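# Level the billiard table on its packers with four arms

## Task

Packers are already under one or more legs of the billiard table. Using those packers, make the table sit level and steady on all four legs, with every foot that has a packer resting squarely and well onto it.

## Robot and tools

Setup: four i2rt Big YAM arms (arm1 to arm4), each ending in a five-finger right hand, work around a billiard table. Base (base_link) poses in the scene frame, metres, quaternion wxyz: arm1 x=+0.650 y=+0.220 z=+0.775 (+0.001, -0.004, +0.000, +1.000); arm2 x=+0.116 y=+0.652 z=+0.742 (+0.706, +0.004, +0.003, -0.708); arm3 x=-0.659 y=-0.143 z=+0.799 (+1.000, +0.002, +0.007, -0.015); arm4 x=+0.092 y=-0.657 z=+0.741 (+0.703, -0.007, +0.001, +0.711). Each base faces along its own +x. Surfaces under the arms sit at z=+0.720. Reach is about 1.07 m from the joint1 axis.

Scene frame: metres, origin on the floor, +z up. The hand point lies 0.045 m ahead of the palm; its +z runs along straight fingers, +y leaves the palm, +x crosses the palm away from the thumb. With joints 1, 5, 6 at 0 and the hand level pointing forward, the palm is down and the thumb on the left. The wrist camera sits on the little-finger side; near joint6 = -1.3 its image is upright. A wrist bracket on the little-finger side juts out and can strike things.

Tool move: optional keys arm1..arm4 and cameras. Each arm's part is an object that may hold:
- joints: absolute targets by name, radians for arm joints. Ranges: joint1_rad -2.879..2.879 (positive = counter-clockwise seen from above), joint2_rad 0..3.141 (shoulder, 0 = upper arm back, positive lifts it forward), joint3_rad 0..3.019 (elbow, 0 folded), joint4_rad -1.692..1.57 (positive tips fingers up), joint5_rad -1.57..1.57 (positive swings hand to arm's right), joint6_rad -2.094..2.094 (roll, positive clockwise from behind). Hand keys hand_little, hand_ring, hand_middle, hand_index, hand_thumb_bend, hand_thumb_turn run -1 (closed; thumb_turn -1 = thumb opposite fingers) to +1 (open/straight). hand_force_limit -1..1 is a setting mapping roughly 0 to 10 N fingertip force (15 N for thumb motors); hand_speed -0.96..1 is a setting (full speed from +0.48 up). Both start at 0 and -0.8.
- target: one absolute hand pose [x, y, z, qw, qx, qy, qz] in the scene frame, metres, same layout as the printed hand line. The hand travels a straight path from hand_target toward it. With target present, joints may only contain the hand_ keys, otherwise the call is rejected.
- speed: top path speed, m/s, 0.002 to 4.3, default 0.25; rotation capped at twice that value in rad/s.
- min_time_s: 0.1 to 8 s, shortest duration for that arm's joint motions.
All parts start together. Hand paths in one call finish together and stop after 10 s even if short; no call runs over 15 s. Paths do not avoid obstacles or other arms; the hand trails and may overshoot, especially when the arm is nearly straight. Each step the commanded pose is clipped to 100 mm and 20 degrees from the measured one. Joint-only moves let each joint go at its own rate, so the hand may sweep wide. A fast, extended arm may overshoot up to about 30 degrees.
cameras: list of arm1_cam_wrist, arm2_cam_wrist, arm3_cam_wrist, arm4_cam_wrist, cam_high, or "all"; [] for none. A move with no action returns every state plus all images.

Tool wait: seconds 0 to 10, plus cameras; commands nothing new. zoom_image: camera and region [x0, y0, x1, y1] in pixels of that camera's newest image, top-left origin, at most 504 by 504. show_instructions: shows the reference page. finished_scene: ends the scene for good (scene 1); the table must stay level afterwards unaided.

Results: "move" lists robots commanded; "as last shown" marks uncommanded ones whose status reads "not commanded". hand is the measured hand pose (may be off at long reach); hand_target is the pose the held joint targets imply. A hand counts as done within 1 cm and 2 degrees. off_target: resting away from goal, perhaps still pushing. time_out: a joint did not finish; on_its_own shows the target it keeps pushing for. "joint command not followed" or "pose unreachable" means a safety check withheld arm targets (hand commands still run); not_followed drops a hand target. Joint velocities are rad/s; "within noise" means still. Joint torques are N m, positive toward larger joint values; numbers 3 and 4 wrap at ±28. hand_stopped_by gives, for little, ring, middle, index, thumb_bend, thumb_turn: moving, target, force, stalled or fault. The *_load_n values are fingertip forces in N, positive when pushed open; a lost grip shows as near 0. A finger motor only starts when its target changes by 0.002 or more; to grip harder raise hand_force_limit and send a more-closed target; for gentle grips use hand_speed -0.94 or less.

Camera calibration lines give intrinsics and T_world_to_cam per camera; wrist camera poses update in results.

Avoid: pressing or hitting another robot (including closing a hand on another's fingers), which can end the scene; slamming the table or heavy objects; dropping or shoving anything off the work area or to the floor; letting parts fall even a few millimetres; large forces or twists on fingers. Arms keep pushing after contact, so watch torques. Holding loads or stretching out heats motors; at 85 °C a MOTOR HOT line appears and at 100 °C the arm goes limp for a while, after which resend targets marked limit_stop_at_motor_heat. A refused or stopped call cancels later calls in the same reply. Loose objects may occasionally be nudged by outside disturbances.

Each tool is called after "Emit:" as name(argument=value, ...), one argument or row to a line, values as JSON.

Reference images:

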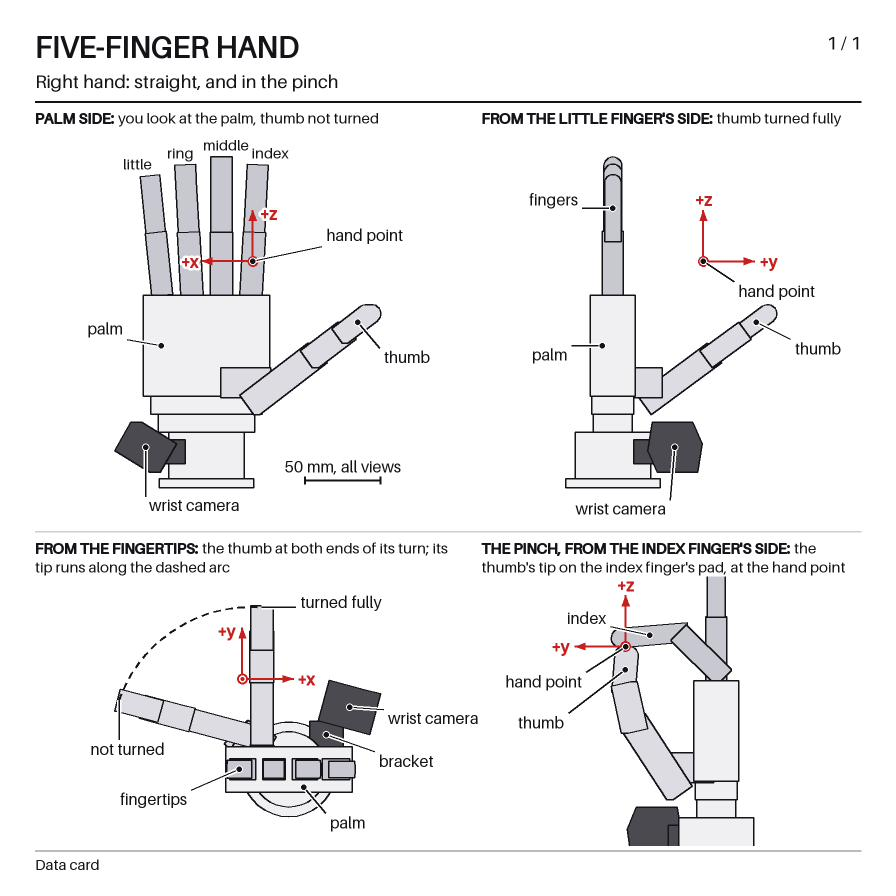

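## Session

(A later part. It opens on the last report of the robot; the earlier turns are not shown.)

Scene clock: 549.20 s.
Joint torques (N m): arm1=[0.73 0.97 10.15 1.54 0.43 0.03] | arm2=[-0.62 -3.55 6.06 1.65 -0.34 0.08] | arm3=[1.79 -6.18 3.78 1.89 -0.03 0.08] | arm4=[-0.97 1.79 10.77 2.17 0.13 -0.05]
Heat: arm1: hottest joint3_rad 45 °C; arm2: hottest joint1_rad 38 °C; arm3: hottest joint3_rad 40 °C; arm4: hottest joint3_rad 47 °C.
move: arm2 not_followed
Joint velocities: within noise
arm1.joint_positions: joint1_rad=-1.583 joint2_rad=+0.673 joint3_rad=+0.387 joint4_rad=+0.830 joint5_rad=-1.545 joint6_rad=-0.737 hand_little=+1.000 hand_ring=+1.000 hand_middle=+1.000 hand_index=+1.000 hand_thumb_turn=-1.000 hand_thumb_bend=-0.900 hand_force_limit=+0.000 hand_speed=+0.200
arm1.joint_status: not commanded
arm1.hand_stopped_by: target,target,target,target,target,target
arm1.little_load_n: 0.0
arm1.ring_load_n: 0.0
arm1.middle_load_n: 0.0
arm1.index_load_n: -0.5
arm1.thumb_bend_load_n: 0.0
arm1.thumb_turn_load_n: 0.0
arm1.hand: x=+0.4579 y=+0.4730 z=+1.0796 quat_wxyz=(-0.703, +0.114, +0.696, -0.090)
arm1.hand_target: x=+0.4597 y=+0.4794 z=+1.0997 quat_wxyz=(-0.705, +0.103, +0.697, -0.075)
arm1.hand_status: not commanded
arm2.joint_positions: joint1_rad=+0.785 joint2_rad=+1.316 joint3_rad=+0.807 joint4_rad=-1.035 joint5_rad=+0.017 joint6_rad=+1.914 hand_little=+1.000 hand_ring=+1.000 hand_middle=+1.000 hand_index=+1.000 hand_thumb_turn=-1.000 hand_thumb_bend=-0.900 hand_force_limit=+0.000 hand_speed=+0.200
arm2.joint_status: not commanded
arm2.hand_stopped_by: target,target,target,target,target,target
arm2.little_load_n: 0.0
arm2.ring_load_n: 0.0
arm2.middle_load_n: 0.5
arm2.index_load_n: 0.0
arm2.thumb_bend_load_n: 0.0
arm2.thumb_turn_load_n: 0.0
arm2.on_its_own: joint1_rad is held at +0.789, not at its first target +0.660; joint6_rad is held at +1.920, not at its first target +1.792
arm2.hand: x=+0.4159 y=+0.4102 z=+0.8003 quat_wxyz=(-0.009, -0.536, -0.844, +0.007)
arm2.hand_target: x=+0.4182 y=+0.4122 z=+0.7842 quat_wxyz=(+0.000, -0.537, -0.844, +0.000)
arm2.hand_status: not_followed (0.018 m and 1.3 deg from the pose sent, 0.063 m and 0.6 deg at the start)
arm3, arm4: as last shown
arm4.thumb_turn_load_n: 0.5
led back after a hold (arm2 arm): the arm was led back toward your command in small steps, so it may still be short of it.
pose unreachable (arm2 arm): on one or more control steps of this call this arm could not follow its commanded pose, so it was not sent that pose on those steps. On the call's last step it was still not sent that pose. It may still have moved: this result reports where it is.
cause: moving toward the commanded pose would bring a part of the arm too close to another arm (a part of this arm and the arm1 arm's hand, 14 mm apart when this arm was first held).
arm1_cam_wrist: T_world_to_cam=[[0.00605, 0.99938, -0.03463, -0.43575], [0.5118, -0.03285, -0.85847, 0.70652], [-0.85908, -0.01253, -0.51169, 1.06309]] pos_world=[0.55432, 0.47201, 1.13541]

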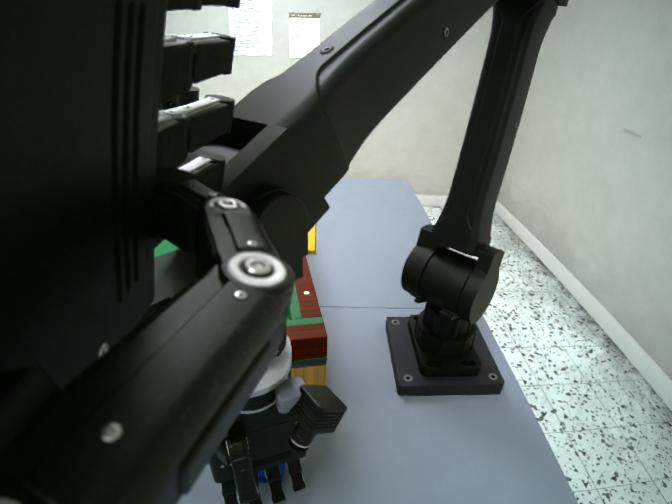

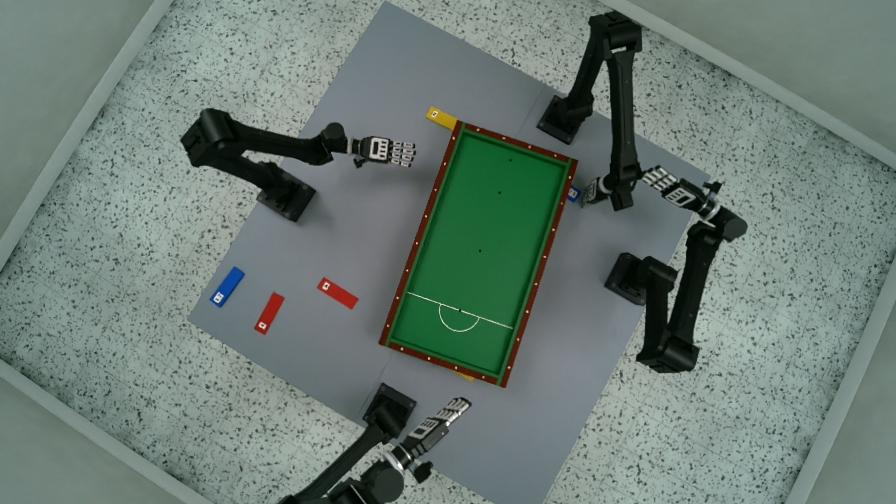

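Emit:
move(
  arm2={"target": [0.35, 0.50, 0.95, 0, 0.537, 0.8435, 0], "speed": 0.2},
)

Emit:
move(
  arm2={"target": [0.15, 0.50, 1.15, 0, -0.3827, -0.9239, 0], "speed": 0.3},
  cameras=["cam_high", "arm1_cam_wrist"],
)

Scene clock: 565.60 s.
Joint torques (N m): arm1=[0.73 0.91 10.15 1.54 0.43 0.03] | arm2=[0.09 -3.37 7.13 1.83 -0.39 -0.05] | arm3=[1.26 -5.95 3.85 1.88 -0.06 0.09] | arm4=[-1.03 2.26 10.7 2.11 0.12 -0.04]
Heat: arm1: hottest joint3_rad 45 °C; arm2: hottest joint1_rad 38 °C; arm3: hottest joint3_rad 40 °C; arm4: hottest joint3_rad 47 °C.
move: arm2 not_followed
Joint velocities: within noise
arm1.joint_positions: joint1_rad=-1.583 joint2_rad=+0.673 joint3_rad=+0.387 joint4_rad=+0.830 joint5_rad=-1.545 joint6_rad=-0.737 hand_little=+1.000 hand_ring=+1.000 hand_middle=+1.000 hand_index=+1.000 hand_thumb_turn=-1.000 hand_thumb_bend=-0.900 hand_force_limit=+0.000 hand_speed=+0.200
arm1.joint_status: not commanded
arm1.hand_stopped_by: target,target,target,target,target,target
arm1.little_load_n: 0.0
arm1.ring_load_n: 0.0
arm1.middle_load_n: 0.0
arm1.index_load_n: 0.0
arm1.thumb_bend_load_n: -0.5
arm1.thumb_turn_load_n: 0.0
arm1.hand: x=+0.4579 y=+0.4730 z=+1.0796 quat_wxyz=(-0.703, +0.114, +0.696, -0.090)
arm1.hand_target: x=+0.4597 y=+0.4794 z=+1.0997 quat_wxyz=(-0.705, +0.103, +0.697, -0.075)
arm1.hand_status: not commanded
arm2.joint_positions: joint1_rad=+0.785 joint2_rad=+1.316 joint3_rad=+0.807 joint4_rad=-1.035 joint5_rad=+0.017 joint6_rad=+1.914 hand_little=+1.000 hand_ring=+1.000 hand_middle=+1.000 hand_index=+1.000 hand_thumb_turn=-1.000 hand_thumb_bend=-0.900 hand_force_limit=+0.000 hand_speed=+0.200
arm2.joint_status: not commanded
arm2.hand_stopped_by: target,target,target,target,target,target
arm2.little_load_n: 0.0
arm2.ring_load_n: 0.0
arm2.middle_load_n: 0.5
arm2.index_load_n: 0.0
arm2.thumb_bend_load_n: 0.0
arm2.thumb_turn_load_n: 0.0
arm2.on_its_own: joint1_rad is held at +0.785, not at its first target +0.660; joint3_rad is held at +0.807, not at its first target +0.710; joint6_rad is held at +1.914, not at its first target +1.792
arm2.hand: x=+0.4159 y=+0.4102 z=+0.8004 quat_wxyz=(-0.009, -0.536, -0.844, +0.007)
arm2.hand_target: x=+0.4198 y=+0.4090 z=+0.7899 quat_wxyz=(-0.005, -0.536, -0.844, +0.001)
arm2.hand_status: not_followed (0.187 m and 1.3 deg from the pose sent, 0.187 m and 1.3 deg at the start; pose on its path clipped on 17 of 35 steps)
arm3, arm4: as last shown
arm4.thumb_turn_load_n: 0.0
pictures: none
pose unreachable (arm2 arm): on one or more control steps of this call this arm could not follow its commanded pose, so it was not sent that pose on those steps. On the call's last step it was still not sent that pose. It may still have moved: this result reports where it is.
cause: moving toward the commanded pose would bring a part of the arm too close to another arm (a part of this arm and the arm1 arm's hand, 1 mm apart when this arm was first held).

Scene clock: 567.73 s.
Joint torques (N m): arm1=[0.79 0.97 10.14 1.54 0.43 0.03] | arm2=[0.38 -3.9 6.89 1.55 -0.4 -0.07] | arm3=[1.96 -6.18 3.86 1.89 -0.04 0.08] | arm4=[-0.79 2.32 10.56 2.22 0.09 -0.01]
Heat: arm1: hottest joint3_rad 45 °C; arm2: hottest joint1_rad 38 °C; arm3: hottest joint3_rad 40 °C; arm4: hottest joint3_rad 47 °C.
move: arm2 not_followed
Joint velocities: within noise
arm1.joint_positions: joint1_rad=-1.583 joint2_rad=+0.673 joint3_rad=+0.387 joint4_rad=+0.830 joint5_rad=-1.545 joint6_rad=-0.737 hand_little=+1.000 hand_ring=+1.000 hand_middle=+1.000 hand_index=+1.000 hand_thumb_turn=-1.000 hand_thumb_bend=-0.900 hand_force_limit=+0.000 hand_speed=+0.200
arm1.joint_status: not commanded
arm1.hand_stopped_by: target,target,target,target,target,target
arm1.little_load_n: 0.0
arm1.ring_load_n: 0.0
arm1.middle_load_n: 0.0
arm1.index_load_n: 0.0
arm1.thumb_bend_load_n: 0.0
arm1.thumb_turn_load_n: 0.0
arm1.hand: x=+0.4579 y=+0.4730 z=+1.0796 quat_wxyz=(-0.703, +0.114, +0.696, -0.090)
arm1.hand_target: x=+0.4597 y=+0.4794 z=+1.0997 quat_wxyz=(-0.705, +0.103, +0.697, -0.075)
arm1.hand_status: not commanded
arm2.joint_positions: joint1_rad=+0.785 joint2_rad=+1.316 joint3_rad=+0.807 joint4_rad=-1.035 joint5_rad=+0.017 joint6_rad=+1.914 hand_little=+1.000 hand_ring=+1.000 hand_middle=+1.000 hand_index=+1.000 hand_thumb_turn=-1.000 hand_thumb_bend=-0.900 hand_force_limit=+0.000 hand_speed=+0.200
arm2.joint_status: not commanded
arm2.hand_stopped_by: target,target,target,target,target,target
arm2.little_load_n: 0.0
arm2.ring_load_n: 0.0
arm2.middle_load_n: 0.5
arm2.index_load_n: 0.0
arm2.thumb_bend_load_n: 0.0
arm2.thumb_turn_load_n: 0.0
arm2.on_its_own: joint1_rad is held at +0.785, not at its first target +0.660; joint3_rad is held at +0.807, not at its first target +0.710; joint6_rad is held at +1.914, not at its first target +1.792
arm2.hand: x=+0.4159 y=+0.4102 z=+0.8004 quat_wxyz=(-0.009, -0.536, -0.844, +0.007)
arm2.hand_target: x=+0.4198 y=+0.4090 z=+0.7899 quat_wxyz=(-0.005, -0.536, -0.844, +0.001)
arm2.hand_status: not_followed (0.448 m and 19.9 deg from the pose sent, 0.448 m and 19.9 deg at the start; pose on its path clipped on 38 of 50 steps)
arm3: as last shown
arm3.thumb_bend_load_n: 0.5
arm4.joint_positions: joint1_rad=-0.387 joint2_rad=+0.621 joint3_rad=+1.372 joint4_rad=-1.283 joint5_rad=+0.075 joint6_rad=-1.403 hand_little=+1.000 hand_ring=+1.000 hand_middle=+1.000 hand_index=+1.000 hand_thumb_turn=+1.000 hand_thumb_bend=+1.000 hand_force_limit=+0.000 hand_speed=-0.800
arm4.joint_status: not commanded
arm4.hand_stopped_by: target,target,target,target,target,target
arm4.little_load_n: 0.5
arm4.ring_load_n: 0.0
arm4.middle_load_n: 0.0
arm4.index_load_n: 0.0
arm4.thumb_bend_load_n: 0.0
arm4.thumb_turn_load_n: 0.5
arm4.hand: x=+0.2392 y=-0.4541 z=+1.2384 quat_wxyz=(-0.281, +0.764, +0.414, +0.407)
arm4.hand_target: x=+0.2386 y=-0.4553 z=+1.2474 quat_wxyz=(-0.287, +0.760, +0.412, +0.413)
arm4.hand_status: not commanded
pictures: arm1_cam_wrist, cam_high
pose unreachable (arm2 arm): on one or more control steps of this call this arm could not follow its commanded pose, so it was not sent that pose on those steps. On the call's last step it was still not sent that pose. It may still have moved: this result reports where it is.
cause: moving toward the commanded pose would bring a part of the arm too close to another arm (a part of this arm and the arm1 arm's hand, 1 mm apart when this arm was first held).
arm1_cam_wrist: T_world_to_cam=[[0.00605, 0.99938, -0.03463, -0.43575], [0.5118, -0.03285, -0.85847, 0.70652], [-0.85908, -0.01253, -0.51169, 1.06309]] pos_world=[0.55432, 0.47201, 1.13541]

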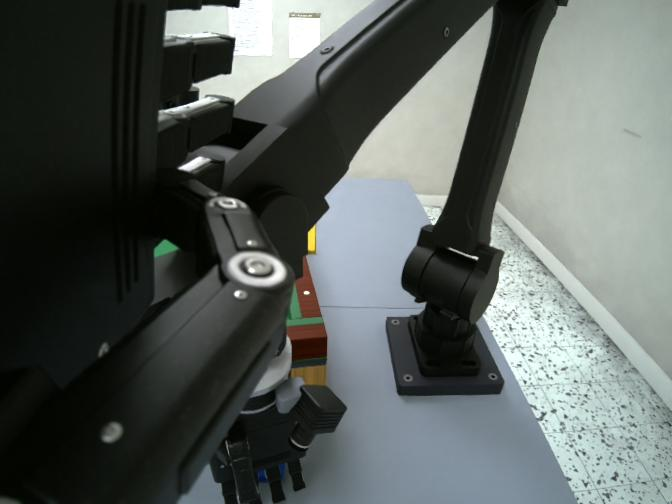

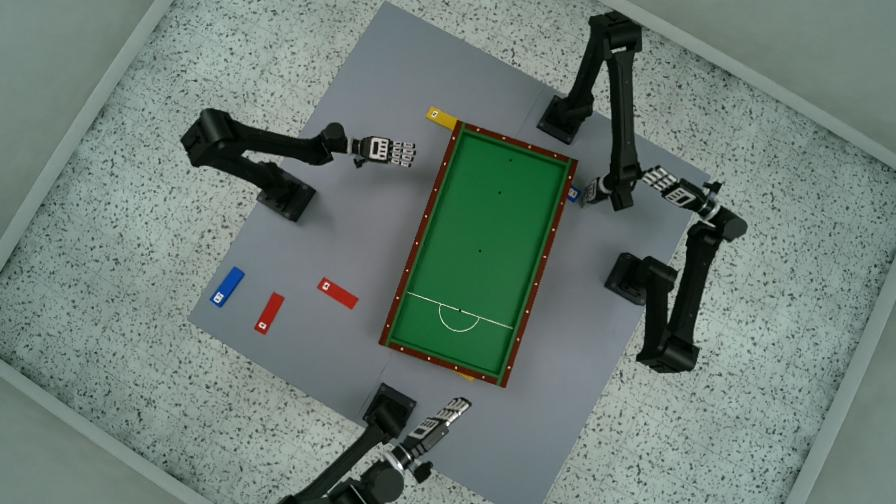

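Emit:
move(
  arm1={"target": [0.50, 0.48, 1.16, -0.705, 0.103, 0.697, -0.075], "speed": 0.15},
  cameras=["cam_high"],
)

Scene clock: 570.50 s.
Joint torques (N m): arm1=[0.73 1.03 10.93 0.68 0.47 0] | arm2=[-0.73 -4.31 6.8 1.44 -0.37 -0.01] | arm3=[1.67 -6.36 3.81 1.88 -0.05 0.09] | arm4=[-0.26 2.55 10.55 2.1 0.1 -0.02]
Heat: arm1: hottest joint3_rad 45 °C; arm2: hottest joint1_rad 38 °C; arm3: hottest joint3_rad 40 °C; arm4: hottest joint3_rad 47 °C.
move: arm1 off_target
Joint velocities: within noise
arm1.joint_positions: joint1_rad=-1.745 joint2_rad=+0.575 joint3_rad=+0.498 joint4_rad=+0.721 joint5_rad=-1.576 joint6_rad=-0.638 hand_little=+1.000 hand_ring=+1.000 hand_middle=+1.000 hand_index=+1.000 hand_thumb_turn=-1.000 hand_thumb_bend=-0.900 hand_force_limit=+0.000 hand_speed=+0.200
arm1.joint_status: not commanded
arm1.hand_stopped_by: target,target,target,target,target,target
arm1.little_load_n: 0.0
arm1.ring_load_n: 0.0
arm1.middle_load_n: 0.0
arm1.index_load_n: 0.0
arm1.thumb_bend_load_n: 0.0
arm1.thumb_turn_load_n: 0.0
arm1.hand: x=+0.4966 y=+0.4789 z=+1.1352 quat_wxyz=(-0.702, +0.161, +0.692, -0.041)
arm1.hand_target: x=+0.4983 y=+0.4796 z=+1.1593 quat_wxyz=(-0.702, +0.151, +0.695, -0.026)
arm1.hand_status: off_target (0.025 m and 7.8 deg from the pose sent, 0.091 m and 2.1 deg at the start; a joint's target at an end of its range on 33 of 38 steps)
arm2, arm3, arm4: as last shown
arm2.on_its_own: joint1_rad is held at +0.785, not at its first target +0.660; joint3_rad is held at +0.807, not at its first target +0.710; joint6_rad is held at +1.914, not at its first target +1.792
arm3.thumb_bend_load_n: 0.0
arm4.little_load_n: 0.0
arm4.thumb_turn_load_n: 0.0

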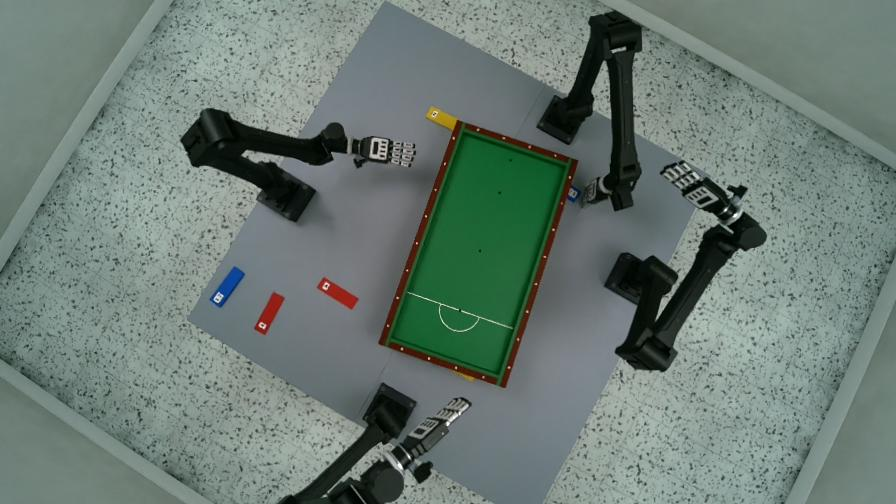

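Now raise arm2.

Emit:
move(
  arm2={"target": [0.38, 0.42, 0.92, 0, 0.537, 0.8435, 0], "speed": 0.15},
)

Emit:
move(
  arm2={"target": [0.20, 0.48, 1.15, 0, -0.3827, -0.9239, 0], "speed": 0.3},
  cameras=["cam_high", "arm1_cam_wrist"],
)

Scene clock: 574.20 s.
Joint torques (N m): arm1=[0.73 0.97 10.95 0.68 0.46 0.01] | arm2=[-0.91 -5.01 10.44 -0.28 -0.1 -0.03] | arm3=[1.26 -5.83 3.75 1.94 -0.02 0.11] | arm4=[-0.62 2.08 10.44 2.1 0.09 -0.01]
Heat: arm1: hottest joint3_rad 45 °C; arm2: hottest joint1_rad 38 °C; arm3: hottest joint3_rad 40 °C; arm4: hottest joint3_rad 47 °C.
move: arm2 off_target
Joint velocities: within noise
arm1, arm3, arm4: as last shown
arm1.joint_positions: joint1_rad=-1.745 joint2_rad=+0.575 joint3_rad=+0.498 joint4_rad=+0.720 joint5_rad=-1.576 joint6_rad=-0.638 hand_little=+1.000 hand_ring=+1.000 hand_middle=+1.000 hand_index=+1.000 hand_thumb_turn=-1.000 hand_thumb_bend=-0.900 hand_force_limit=+0.000 hand_speed=+0.200
arm1.hand: x=+0.4966 y=+0.4789 z=+1.1352 quat_wxyz=(-0.702, +0.162, +0.692, -0.041)
arm2.joint_positions: joint1_rad=+0.727 joint2_rad=+1.127 joint3_rad=+0.951 joint4_rad=-1.412 joint5_rad=+0.010 joint6_rad=+1.860 hand_little=+1.000 hand_ring=+1.000 hand_middle=+1.000 hand_index=+1.000 hand_thumb_turn=-1.000 hand_thumb_bend=-0.900 hand_force_limit=+0.000 hand_speed=+0.200
arm2.joint_status: not commanded
arm2.hand_stopped_by: target,target,target,target,target,target
arm2.little_load_n: 0.0
arm2.ring_load_n: 0.0
arm2.middle_load_n: 0.0
arm2.index_load_n: 0.0
arm2.thumb_bend_load_n: 0.0
arm2.thumb_turn_load_n: 0.0
arm2.hand: x=+0.3756 y=+0.4274 z=+0.9054 quat_wxyz=(+0.012, -0.538, -0.843, -0.002)
arm2.hand_target: x=+0.3798 y=+0.4202 z=+0.9199 quat_wxyz=(+0.000, -0.537, -0.844, +0.000)
arm2.hand_status: off_target (0.017 m and 1.4 deg from the pose sent, 0.125 m and 1.3 deg at the start)
pictures: none

Scene clock: 576.57 s.
Joint torques (N m): arm1=[0.73 0.97 10.95 0.68 0.46 0.01] | arm2=[-0.09 2.37 9.62 1.18 -0.01 -0.1] | arm3=[1.38 -5.66 3.89 1.92 -0.04 0.1] | arm4=[-0.38 2.26 10.69 1.88 0.1 -0.06]
Heat: arm1: hottest joint3_rad 45 °C; arm2: hottest joint1_rad 38 °C; arm3: hottest joint3_rad 40 °C; arm4: hottest joint3_rad 47 °C.
move: arm2 off_target
Joint velocities: within noise
arm1, arm4: as last shown
arm2.joint_positions: joint1_rad=+0.037 joint2_rad=+0.610 joint3_rad=+1.261 joint4_rad=-1.689 joint5_rad=-0.063 joint6_rad=+0.832 hand_little=+1.000 hand_ring=+1.000 hand_middle=+1.000 hand_index=+1.000 hand_thumb_turn=-1.000 hand_thumb_bend=-0.900 hand_force_limit=+0.000 hand_speed=+0.200
arm2.joint_status: not commanded
arm2.hand_stopped_by: target,target,target,target,target,target
arm2.little_load_n: 0.0
arm2.ring_load_n: 0.0
arm2.middle_load_n: 0.0
arm2.index_load_n: 0.0
arm2.thumb_bend_load_n: 0.0
arm2.thumb_turn_load_n: 0.0
arm2.hand: x=+0.1991 y=+0.4780 z=+1.1388 quat_wxyz=(-0.137, -0.367, -0.893, +0.222)
arm2.hand_target: x=+0.2002 y=+0.4793 z=+1.1490 quat_wxyz=(-0.139, -0.359, -0.895, +0.227)
arm2.hand_status: off_target (0.011 m and 30.2 deg from the pose sent, 0.306 m and 20.1 deg at the start; pose on its path clipped on 43 of 71 steps; a joint's target at an end of its range on 58 of 71 steps)
arm3.joint_positions: joint1_rad=+1.055 joint2_rad=+1.498 joint3_rad=+0.336 joint4_rad=+0.993 joint5_rad=+0.588 joint6_rad=+0.088 hand_little=+1.000 hand_ring=+1.000 hand_middle=+1.000 hand_index=+0.985 hand_thumb_turn=-1.000 hand_thumb_bend=-0.900 hand_force_limit=+0.000 hand_speed=+0.200
arm3.joint_status: not commanded
arm3.hand_stopped_by: target,target,target,target,target,target
arm3.little_load_n: 0.0
arm3.ring_load_n: 0.0
arm3.middle_load_n: 0.0
arm3.index_load_n: 0.0
arm3.thumb_bend_load_n: 0.0
arm3.thumb_turn_load_n: 0.0
arm3.hand: x=-0.3540 y=+0.2060 z=+0.8590 quat_wxyz=(-0.549, +0.638, -0.410, +0.351)
arm3.hand_target: x=-0.3600 y=+0.2048 z=+0.8501 quat_wxyz=(-0.542, +0.646, -0.412, +0.345)
arm3.hand_status: not commanded
pictures: arm1_cam_wrist, cam_high
arm1_cam_wrist: T_world_to_cam=[[0.14244, 0.98925, -0.03322, -0.50452], [0.51649, -0.10291, -0.85009, 0.75635], [-0.84436, 0.10393, -0.5256, 1.0776]] pos_world=[0.5911, 0.46495, 1.19258]

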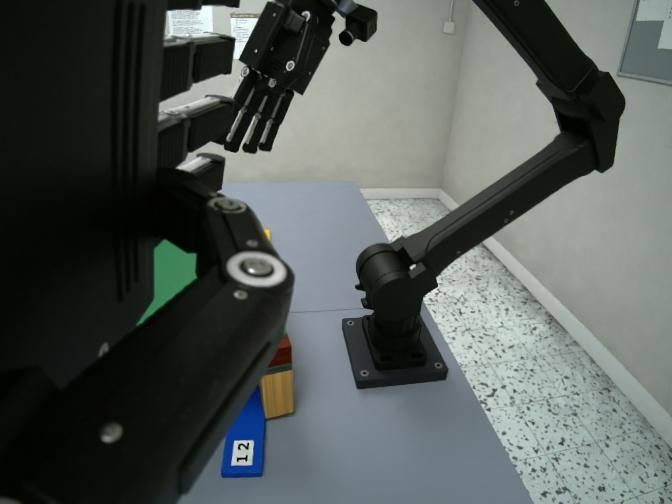

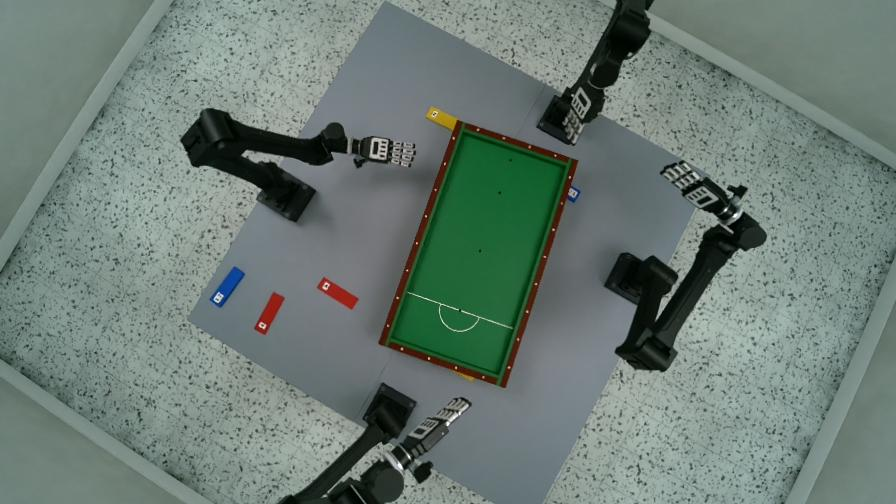

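Emit:
move(
  cameras=["cam_high", "arm1_cam_wrist", "arm2_cam_wrist"],
)

Scene clock: 587.77 s.
Joint torques (N m): arm1=[0.73 0.97 10.95 0.68 0.46 0] | arm2=[-0.21 0.97 9.99 1.24 -0.05 -0.07] | arm3=[1.49 -5.83 3.79 1.89 -0.03 0.07] | arm4=[-0.32 2.67 10.62 2.15 0.1 0.02]
Heat: arm1: hottest joint3_rad 45 °C; arm2: hottest joint1_rad 38 °C; arm3: hottest joint3_rad 40 °C; arm4: hottest joint3_rad 47 °C.
Joint velocities: within noise
arm1.joint_positions: joint1_rad=-1.745 joint2_rad=+0.575 joint3_rad=+0.498 joint4_rad=+0.720 joint5_rad=-1.576 joint6_rad=-0.638 hand_little=+1.000 hand_ring=+1.000 hand_middle=+1.000 hand_index=+1.000 hand_thumb_turn=-1.000 hand_thumb_bend=-0.900 hand_force_limit=+0.000 hand_speed=+0.200
arm1.joint_status: not commanded
arm1.hand_stopped_by: target,target,target,target,target,target
arm1.little_load_n: 0.0
arm1.ring_load_n: 0.0
arm1.middle_load_n: 0.0
arm1.index_load_n: 0.0
arm1.thumb_bend_load_n: 0.0
arm1.thumb_turn_load_n: 0.0
arm1.hand: x=+0.4966 y=+0.4789 z=+1.1352 quat_wxyz=(-0.702, +0.162, +0.692, -0.041) (m; scene frame)
arm1.hand_target: x=+0.4983 y=+0.4796 z=+1.1593 quat_wxyz=(-0.702, +0.151, +0.695, -0.026) (m; scene frame)
arm1.hand_status: not commanded
arm2.joint_positions: joint1_rad=+0.038 joint2_rad=+0.610 joint3_rad=+1.261 joint4_rad=-1.689 joint5_rad=-0.063 joint6_rad=+0.831 hand_little=+1.000 hand_ring=+1.000 hand_middle=+1.000 hand_index=+1.000 hand_thumb_turn=-1.000 hand_thumb_bend=-0.900 hand_force_limit=+0.000 hand_speed=+0.200
arm2.joint_status: not commanded
arm2.hand_stopped_by: target,target,target,target,target,target
arm2.little_load_n: 0.0
arm2.ring_load_n: 0.0
arm2.middle_load_n: 0.0
arm2.index_load_n: 0.0
arm2.thumb_bend_load_n: 0.0
arm2.thumb_turn_load_n: 0.0
arm2.hand: x=+0.1991 y=+0.4781 z=+1.1388 quat_wxyz=(-0.137, -0.366, -0.893, +0.222) (m; scene frame)
arm2.hand_target: x=+0.2003 y=+0.4793 z=+1.1490 quat_wxyz=(-0.139, -0.358, -0.895, +0.227) (m; scene frame)
arm2.hand_status: off_target (0.011 m and 30.2 deg from the pose sent, 0.306 m and 20.1 deg at the start; pose on its path clipped on 43 of 71 steps; a joint's target at an end of its range on 58 of 71 steps)
arm3.joint_positions: joint1_rad=+1.055 joint2_rad=+1.498 joint3_rad=+0.336 joint4_rad=+0.993 joint5_rad=+0.588 joint6_rad=+0.088 hand_little=+1.000 hand_ring=+1.000 hand_middle=+1.000 hand_index=+0.985 hand_thumb_turn=-1.000 hand_thumb_bend=-0.900 hand_force_limit=+0.000 hand_speed=+0.200
arm3.joint_status: not commanded
arm3.hand_stopped_by: target,target,target,target,target,target
arm3.little_load_n: 0.0
arm3.ring_load_n: 0.0
arm3.middle_load_n: 0.0
arm3.index_load_n: 0.0
arm3.thumb_bend_load_n: 0.0
arm3.thumb_turn_load_n: 0.0
arm3.hand: x=-0.3540 y=+0.2060 z=+0.8590 quat_wxyz=(-0.549, +0.638, -0.410, +0.351) (m; scene frame)
arm3.hand_target: x=-0.3600 y=+0.2048 z=+0.8501 quat_wxyz=(-0.542, +0.646, -0.412, +0.345) (m; scene frame)
arm3.hand_status: not commanded
arm4.joint_positions: joint1_rad=-0.387 joint2_rad=+0.621 joint3_rad=+1.372 joint4_rad=-1.283 joint5_rad=+0.075 joint6_rad=-1.403 hand_little=+1.000 hand_ring=+1.000 hand_middle=+1.000 hand_index=+1.000 hand_thumb_turn=+1.000 hand_thumb_bend=+1.000 hand_force_limit=+0.000 hand_speed=-0.800
arm4.joint_status: not commanded
arm4.hand_stopped_by: target,target,target,target,target,target
arm4.little_load_n: 0.0
arm4.ring_load_n: 0.0
arm4.middle_load_n: 0.0
arm4.index_load_n: 0.0
arm4.thumb_bend_load_n: 0.0
arm4.thumb_turn_load_n: 0.5
arm4.hand: x=+0.2392 y=-0.4541 z=+1.2384 quat_wxyz=(-0.281, +0.764, +0.414, +0.407) (m; scene frame)
arm4.hand_target: x=+0.2386 y=-0.4553 z=+1.2474 quat_wxyz=(-0.287, +0.760, +0.412, +0.413) (m; scene frame)
arm4.hand_status: not commanded
pictures: arm1_cam_wrist, arm2_cam_wrist, cam_high
camera_calibration:
arm1_cam_wrist: T_world_to_cam=[[0.14244, 0.98925, -0.03322, -0.50452], [0.51649, -0.10291, -0.85009, 0.75635], [-0.84436, 0.10393, -0.5256, 1.0776]] pos_world=[0.5911, 0.46495, 1.19258]
arm2_cam_wrist: T_world_to_cam=[[0.52144, 0.78396, -0.33691, -0.09724], [0.65294, -0.1124, 0.74902, -0.93276], [0.54933, -0.61055, -0.57049, 0.94963]] pos_world=[0.13808, 0.55119, 1.20765]

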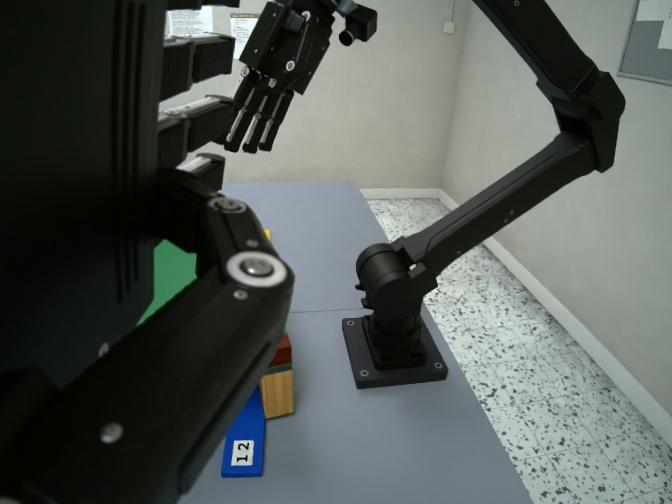

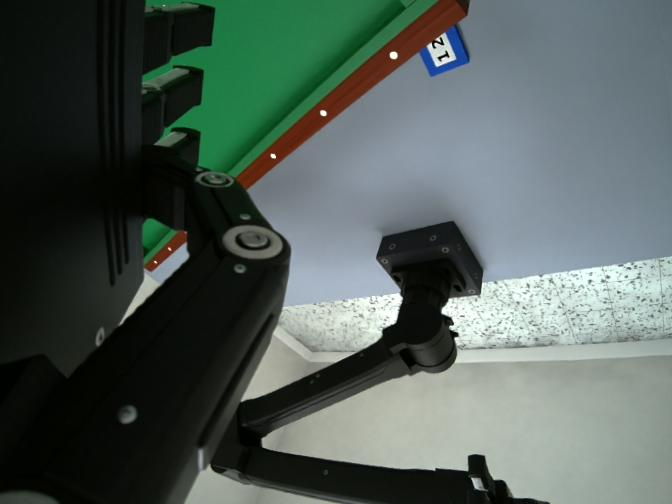

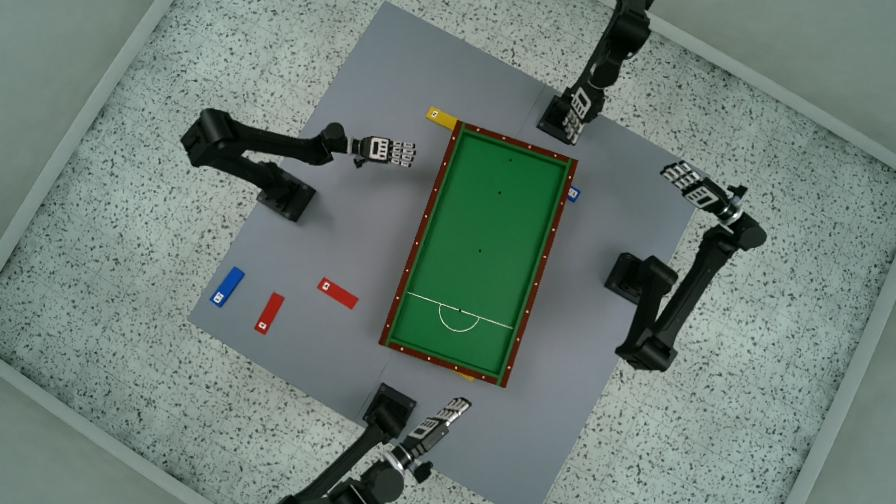

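Emit:
move(
  arm2={"joints": {"joint1_rad": -0.7, "hand_little": -1, "hand_ring": -1, "hand_middle": -1}, "min_time_s": 1.5},
  arm1={"joints": {"joint1_rad": 0.3, "joint2_rad": 0.4, "joint3_rad": 0.4, "joint4_rad": 0.0, "joint5_rad": 0.0, "joint6_rad": 0.0}, "min_time_s": 4},
  cameras=["cam_high"],
)

Scene clock: 606.53 s.
Joint torques (N m): arm1=[1.73 0.79 7.79 1.68 0.12 0.04] | arm2=[-1.26 2.26 9.76 1.1 -0.05 -0.09] | arm3=[1.67 -6.01 3.78 1.96 0 0.1] | arm4=[-0.03 1.85 10.61 2.15 0.06 -0.04]
Heat: arm1: hottest joint3_rad 45 °C; arm2: hottest joint3_rad 39 °C; arm3: hottest joint3_rad 40 °C; arm4: hottest joint3_rad 47 °C.
move: arm1 done; arm2 off_target
Joint velocities: within noise
arm1.joint_positions: joint1_rad=+0.296 joint2_rad=+0.407 joint3_rad=+0.406 joint4_rad=+0.006 joint5_rad=-0.002 joint6_rad=-0.014 hand_little=+1.000 hand_ring=+1.000 hand_middle=+1.000 hand_index=+1.000 hand_thumb_turn=-1.000 hand_thumb_bend=-0.900 hand_force_limit=+0.000 hand_speed=+0.200
arm1.joint_status: all done
arm1.hand_stopped_by: target,target,target,target,target,target
arm1.little_load_n: 0.0
arm1.ring_load_n: 0.0
arm1.middle_load_n: 0.0
arm1.index_load_n: 0.0
arm1.thumb_bend_load_n: 0.0
arm1.thumb_turn_load_n: 0.0
arm1.hand: x=+0.3204 y=+0.0888 z=+1.0553 quat_wxyz=(-0.424, +0.418, +0.572, -0.565)
arm1.hand_target: x=+0.3226 y=+0.0876 z=+1.0529 quat_wxyz=(-0.418, +0.422, +0.570, -0.567)
arm1.hand_status: not commanded
arm2.joint_positions: joint1_rad=-0.697 joint2_rad=+0.610 joint3_rad=+1.261 joint4_rad=-1.689 joint5_rad=-0.063 joint6_rad=+0.831 hand_little=-1.000 hand_ring=-1.000 hand_middle=+1.000 hand_index=+1.000 hand_thumb_turn=-1.000 hand_thumb_bend=-0.900 hand_force_limit=+0.000 hand_speed=+0.200
arm2.joint_status: hand_middle off_target (ended at +1.000, target -1.000); the others done
arm2.hand_stopped_by: target,target,fault,target,target,target
arm2.little_load_n: 0.0
arm2.ring_load_n: 0.0
arm2.middle_load_n: 0.0
arm2.index_load_n: 0.0
arm2.thumb_bend_load_n: 0.0
arm2.thumb_turn_load_n: 0.0
arm2.hand: x=+0.0638 y=+0.4663 z=+1.1386 quat_wxyz=(-0.044, -0.662, -0.703, +0.257)
arm2.hand_target: x=+0.0635 y=+0.4670 z=+1.1489 quat_wxyz=(-0.043, -0.659, -0.703, +0.263)
arm2.hand_status: not commanded
arm3, arm4: as last shown
arm3.thumb_bend_load_n: 0.5
arm4.thumb_turn_load_n: 0.0

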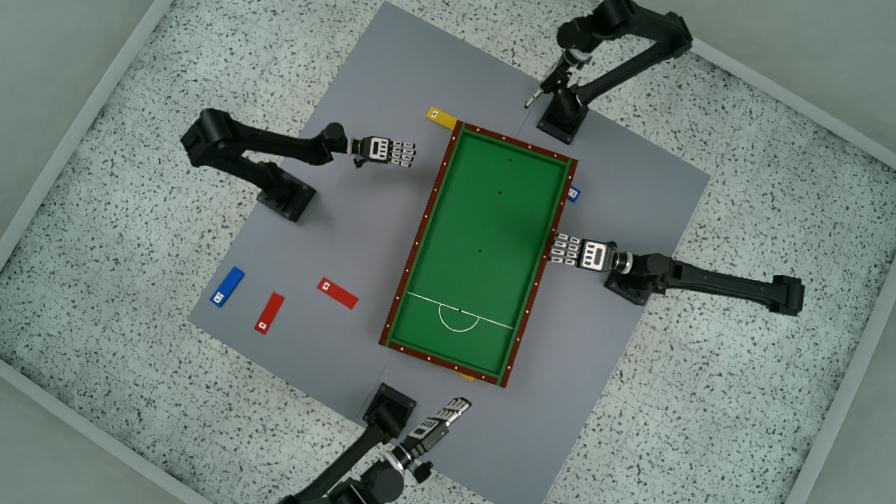

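Emit:
move(
  arm2={"target": [0.37, 0.334, 1.0, 0, 0.6293, 0.7771, 0], "speed": 0.25},
  cameras=["cam_high", "arm2_cam_wrist"],
)

Scene clock: 621.07 s.
Joint torques (N m): arm1=[1.73 0.73 7.79 1.68 0.12 0.05] | arm2=[-0.67 -7.3 10.96 0.84 -0.09 0.07] | arm3=[1.38 -5.6 3.79 1.88 -0.02 0.12] | arm4=[-0.73 1.85 10.55 2.1 0.1 -0.02]
Heat: arm1: hottest joint3_rad 43 °C; arm2: hottest joint3_rad 39 °C; arm3: hottest joint3_rad 40 °C; arm4: hottest joint3_rad 47 °C.
move: arm2 off_target
Joint velocities: within noise
arm1, arm3, arm4: as last shown
arm1.joint_positions: joint1_rad=+0.296 joint2_rad=+0.407 joint3_rad=+0.406 joint4_rad=+0.006 joint5_rad=-0.002 joint6_rad=-0.013 hand_little=+1.000 hand_ring=+1.000 hand_middle=+1.000 hand_index=+1.000 hand_thumb_turn=-1.000 hand_thumb_bend=-0.900 hand_force_limit=+0.000 hand_speed=+0.200
arm2.joint_positions: joint1_rad=+0.568 joint2_rad=+1.260 joint3_rad=+1.258 joint4_rad=-1.617 joint5_rad=+0.006 joint6_rad=+1.922 hand_little=-1.000 hand_ring=-1.000 hand_middle=+1.000 hand_index=+1.000 hand_thumb_turn=-1.000 hand_thumb_bend=-0.900 hand_force_limit=+0.000 hand_speed=+0.200
arm2.joint_status: not commanded
arm2.hand_stopped_by: target,target,fault,target,target,target
arm2.little_load_n: 0.0
arm2.ring_load_n: 0.0
arm2.middle_load_n: 0.0
arm2.index_load_n: 0.0
arm2.thumb_bend_load_n: -0.5
arm2.thumb_turn_load_n: 0.0
arm2.hand: x=+0.3621 y=+0.3446 z=+0.9798 quat_wxyz=(+0.027, -0.627, -0.779, -0.009)
arm2.hand_target: x=+0.3695 y=+0.3348 z=+1.0001 quat_wxyz=(+0.000, -0.629, -0.777, +0.000)
arm2.hand_status: off_target (0.024 m and 3.2 deg from the pose sent, 0.361 m and 31.4 deg at the start; a joint's target at an end of its range on 32 of 63 steps)
arm4.ring_load_n: -0.5
pictures: arm2_cam_wrist, cam_high
arm2_cam_wrist: T_world_to_cam=[[0.89691, 0.43957, 0.04823, -0.52575], [0.36201, -0.7925, 0.4908, -0.34236], [0.25397, -0.42274, -0.86993, 1.02356]] pos_world=[0.33553, 0.39249, 1.08382]

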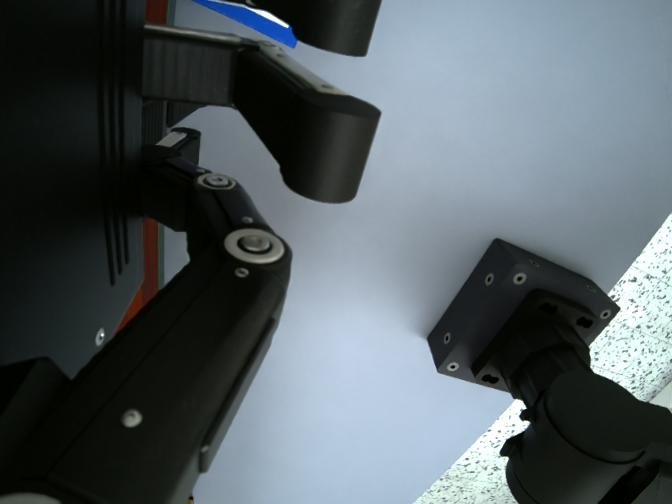

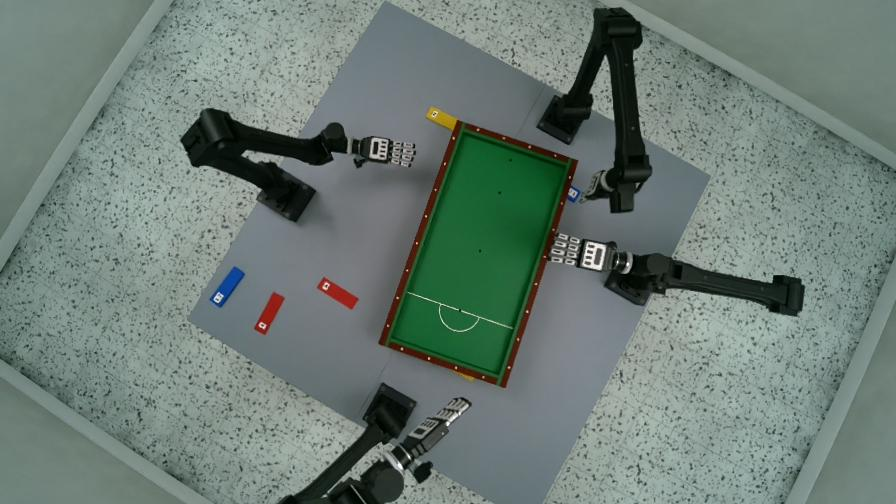

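Emit:
move(
  arm2={"target": [0.375, 0.322, 0.835, 0, 0.6293, 0.7771, 0], "speed": 0.2},
  cameras=["cam_high", "arm2_cam_wrist"],
)

Emit:
zoom_image(
  camera="cam_high",
  region=[500, 130, 680, 260],
)

Scene clock: 624.37 s.
Joint torques (N m): arm1=[1.73 0.79 7.79 1.68 0.12 0.05] | arm2=[-0.26 -7.88 7.57 1.06 -0.06 -0.01] | arm3=[1.32 -5.89 3.75 1.83 -0.04 0.09] | arm4=[-0.67 2.08 10.73 2.13 0.14 -0.01]
Heat: arm1: hottest joint3_rad 43 °C; arm2: hottest joint3_rad 39 °C; arm3: hottest joint3_rad 40 °C; arm4: hottest joint3_rad 47 °C.
move: arm2 done
Joint velocities: within noise
arm1, arm3, arm4: as last shown
arm2.joint_positions: joint1_rad=+0.568 joint2_rad=+1.371 joint3_rad=+0.961 joint4_rad=-1.169 joint5_rad=+0.006 joint6_rad=+1.922 hand_little=-1.000 hand_ring=-1.000 hand_middle=+1.000 hand_index=+1.000 hand_thumb_turn=-1.000 hand_thumb_bend=-0.900 hand_force_limit=+0.000 hand_speed=+0.200
arm2.joint_status: not commanded
arm2.hand_stopped_by: target,target,fault,target,target,target
arm2.little_load_n: 0.0
arm2.ring_load_n: 0.0
arm2.middle_load_n: 0.0
arm2.index_load_n: 0.0
arm2.thumb_bend_load_n: 0.0
arm2.thumb_turn_load_n: 0.0
arm2.hand: x=+0.3737 y=+0.3278 z=+0.8329 quat_wxyz=(+0.008, -0.627, -0.779, -0.002)
arm2.hand_target: x=+0.3750 y=+0.3221 z=+0.8351 quat_wxyz=(+0.000, -0.629, -0.777, +0.000)
arm2.hand_status: done (0.006 m and 1.0 deg from the pose sent, 0.147 m and 3.2 deg at the start)
arm4.ring_load_n: 0.0
pictures: arm2_cam_wrist, cam_high
arm2_cam_wrist: T_world_to_cam=[[0.89611, 0.4407, 0.05257, -0.52547], [0.3507, -0.7757, 0.5247, -0.31733], [0.27201, -0.45175, -0.84966, 0.87166]] pos_world=[0.34507, 0.3792, 0.93475]

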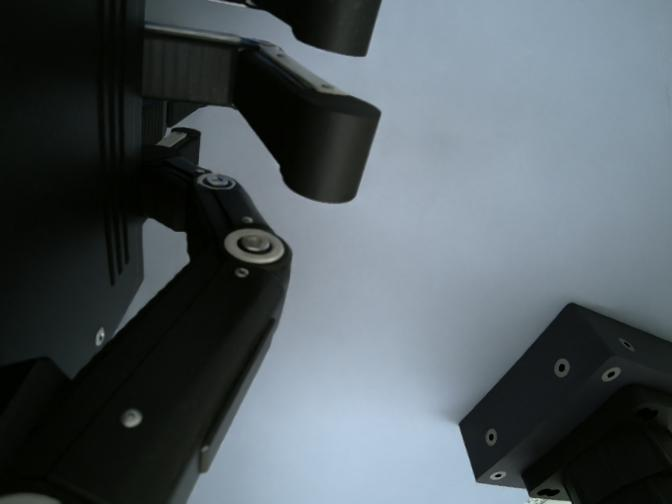

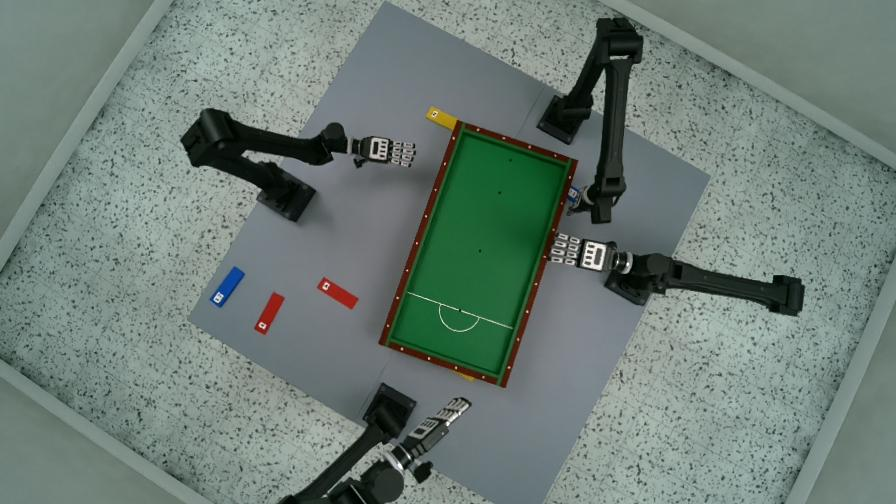

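Scaled by 2.800.

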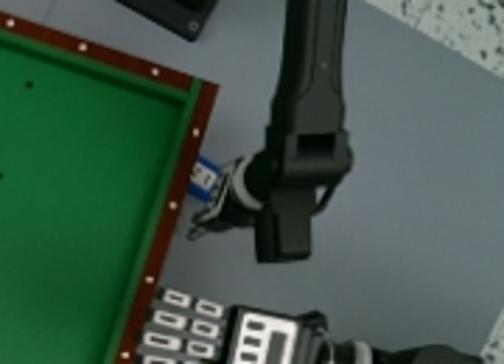

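Emit:
move(
  arm2={"target": [0.372, 0.322, 0.807, 0, 0.6293, 0.7771, 0], "speed": 0.15},
)

Emit:
move(
  arm2={"target": [0.372, 0.362, 0.807, 0, 0.6293, 0.7771, 0], "speed": 0.15},
  cameras=["cam_high", "arm2_cam_wrist"],
)

Emit:
zoom_image(
  camera="cam_high",
  region=[530, 140, 650, 240],
)

Scene clock: 627.63 s.
Joint torques (N m): arm1=[1.73 0.79 7.79 1.66 0.13 0.04] | arm2=[-1.44 -6.77 7.19 1.11 -0.09 -0.11] | arm3=[1.55 -5.54 3.84 1.88 -0.05 0.11] | arm4=[-0.38 2.67 10.55 2.15 0.06 -0.03]
Heat: arm1: hottest joint3_rad 43 °C; arm2: hottest joint3_rad 39 °C; arm3: hottest joint3_rad 40 °C; arm4: hottest joint3_rad 47 °C.
move: arm2 done
Joint velocities: within noise
arm1, arm3, arm4: as last shown
arm1.little_load_n: -0.5
arm1.middle_load_n: 0.5
arm2.joint_positions: joint1_rad=+0.563 joint2_rad=+1.394 joint3_rad=+0.915 joint4_rad=-1.087 joint5_rad=+0.006 joint6_rad=+1.922 hand_little=-1.000 hand_ring=-1.000 hand_middle=+1.000 hand_index=+1.000 hand_thumb_turn=-1.000 hand_thumb_bend=-0.900 hand_force_limit=+0.000 hand_speed=+0.200
arm2.joint_status: not commanded
arm2.hand_stopped_by: target,target,fault,target,target,target
arm2.little_load_n: 0.0
arm2.ring_load_n: 0.0
arm2.middle_load_n: 0.0
arm2.index_load_n: 0.0
arm2.thumb_bend_load_n: 0.0
arm2.thumb_turn_load_n: 0.0
arm2.hand: x=+0.3726 y=+0.3261 z=+0.8097 quat_wxyz=(+0.002, -0.629, -0.777, +0.000)
arm2.hand_target: x=+0.3720 y=+0.3220 z=+0.8071 quat_wxyz=(+0.000, -0.629, -0.777, +0.000)
arm2.hand_status: done (0.005 m and 0.2 deg from the pose sent, 0.027 m and 1.0 deg at the start)
arm3.thumb_bend_load_n: 0.0
pictures: none

Scene clock: 628.70 s.
Joint torques (N m): arm1=[1.67 0.73 7.79 1.68 0.12 0.05] | arm2=[-0.26 -6.65 6.74 0.59 -0.06 0.02] | arm3=[1.03 -5.77 3.85 1.8 -0.02 0.12] | arm4=[-0.32 2.26 10.43 2.3 0.11 -0.05]
Heat: arm1: hottest joint3_rad 43 °C; arm2: hottest joint3_rad 39 °C; arm3: hottest joint3_rad 40 °C; arm4: hottest joint3_rad 47 °C.
move: arm2 done
Joint velocities: within noise
arm1, arm3, arm4: as last shown
arm1.little_load_n: 0.0
arm1.middle_load_n: 0.0
arm2.joint_positions: joint1_rad=+0.613 joint2_rad=+1.320 joint3_rad=+0.832 joint4_rad=-1.082 joint5_rad=+0.008 joint6_rad=+1.970 hand_little=-1.000 hand_ring=-1.000 hand_middle=+1.000 hand_index=+1.000 hand_thumb_turn=-1.000 hand_thumb_bend=-0.900 hand_force_limit=+0.000 hand_speed=+0.200
arm2.joint_status: not commanded
arm2.hand_stopped_by: target,target,fault,target,target,target
arm2.little_load_n: 0.0
arm2.ring_load_n: 0.5
arm2.middle_load_n: 0.0
arm2.index_load_n: 0.0
arm2.thumb_bend_load_n: 0.0
arm2.thumb_turn_load_n: 0.0
arm2.hand: x=+0.3698 y=+0.3616 z=+0.8056 quat_wxyz=(+0.004, -0.628, -0.778, +0.000)
arm2.hand_target: x=+0.3720 y=+0.3620 z=+0.8070 quat_wxyz=(+0.000, -0.629, -0.777, +0.000)
arm2.hand_status: done (0.003 m and 0.5 deg from the pose sent, 0.036 m and 0.3 deg at the start)
pictures: arm2_cam_wrist, cam_high
arm2_cam_wrist: T_world_to_cam=[[0.89684, 0.43934, 0.05161, -0.53441], [0.34765, -0.77215, 0.5319, -0.2814], [0.27354, -0.45908, -0.84523, 0.86328]] pos_world=[0.34096, 0.41382, 0.90693]

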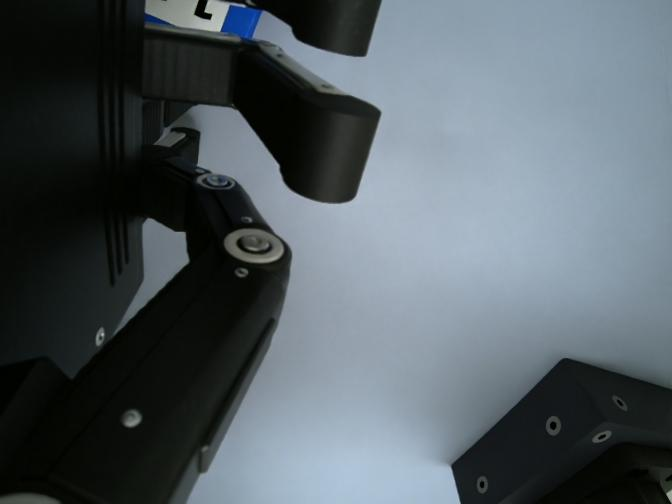

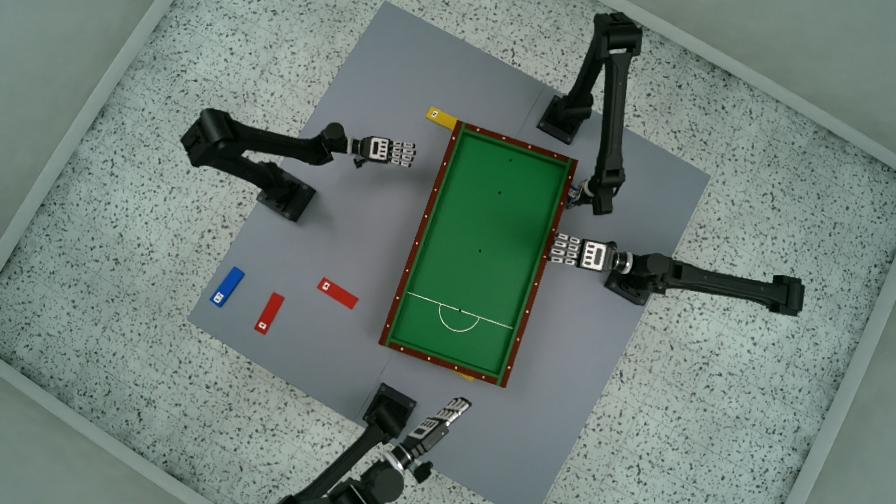

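Scaled by 4.200.

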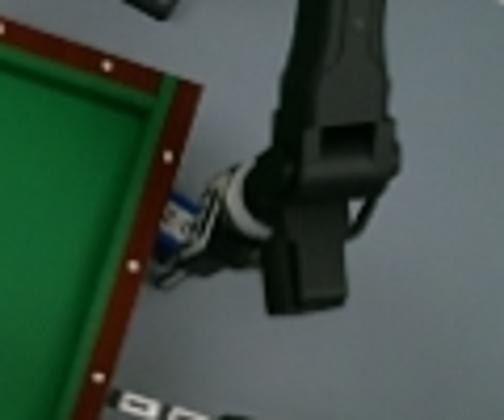

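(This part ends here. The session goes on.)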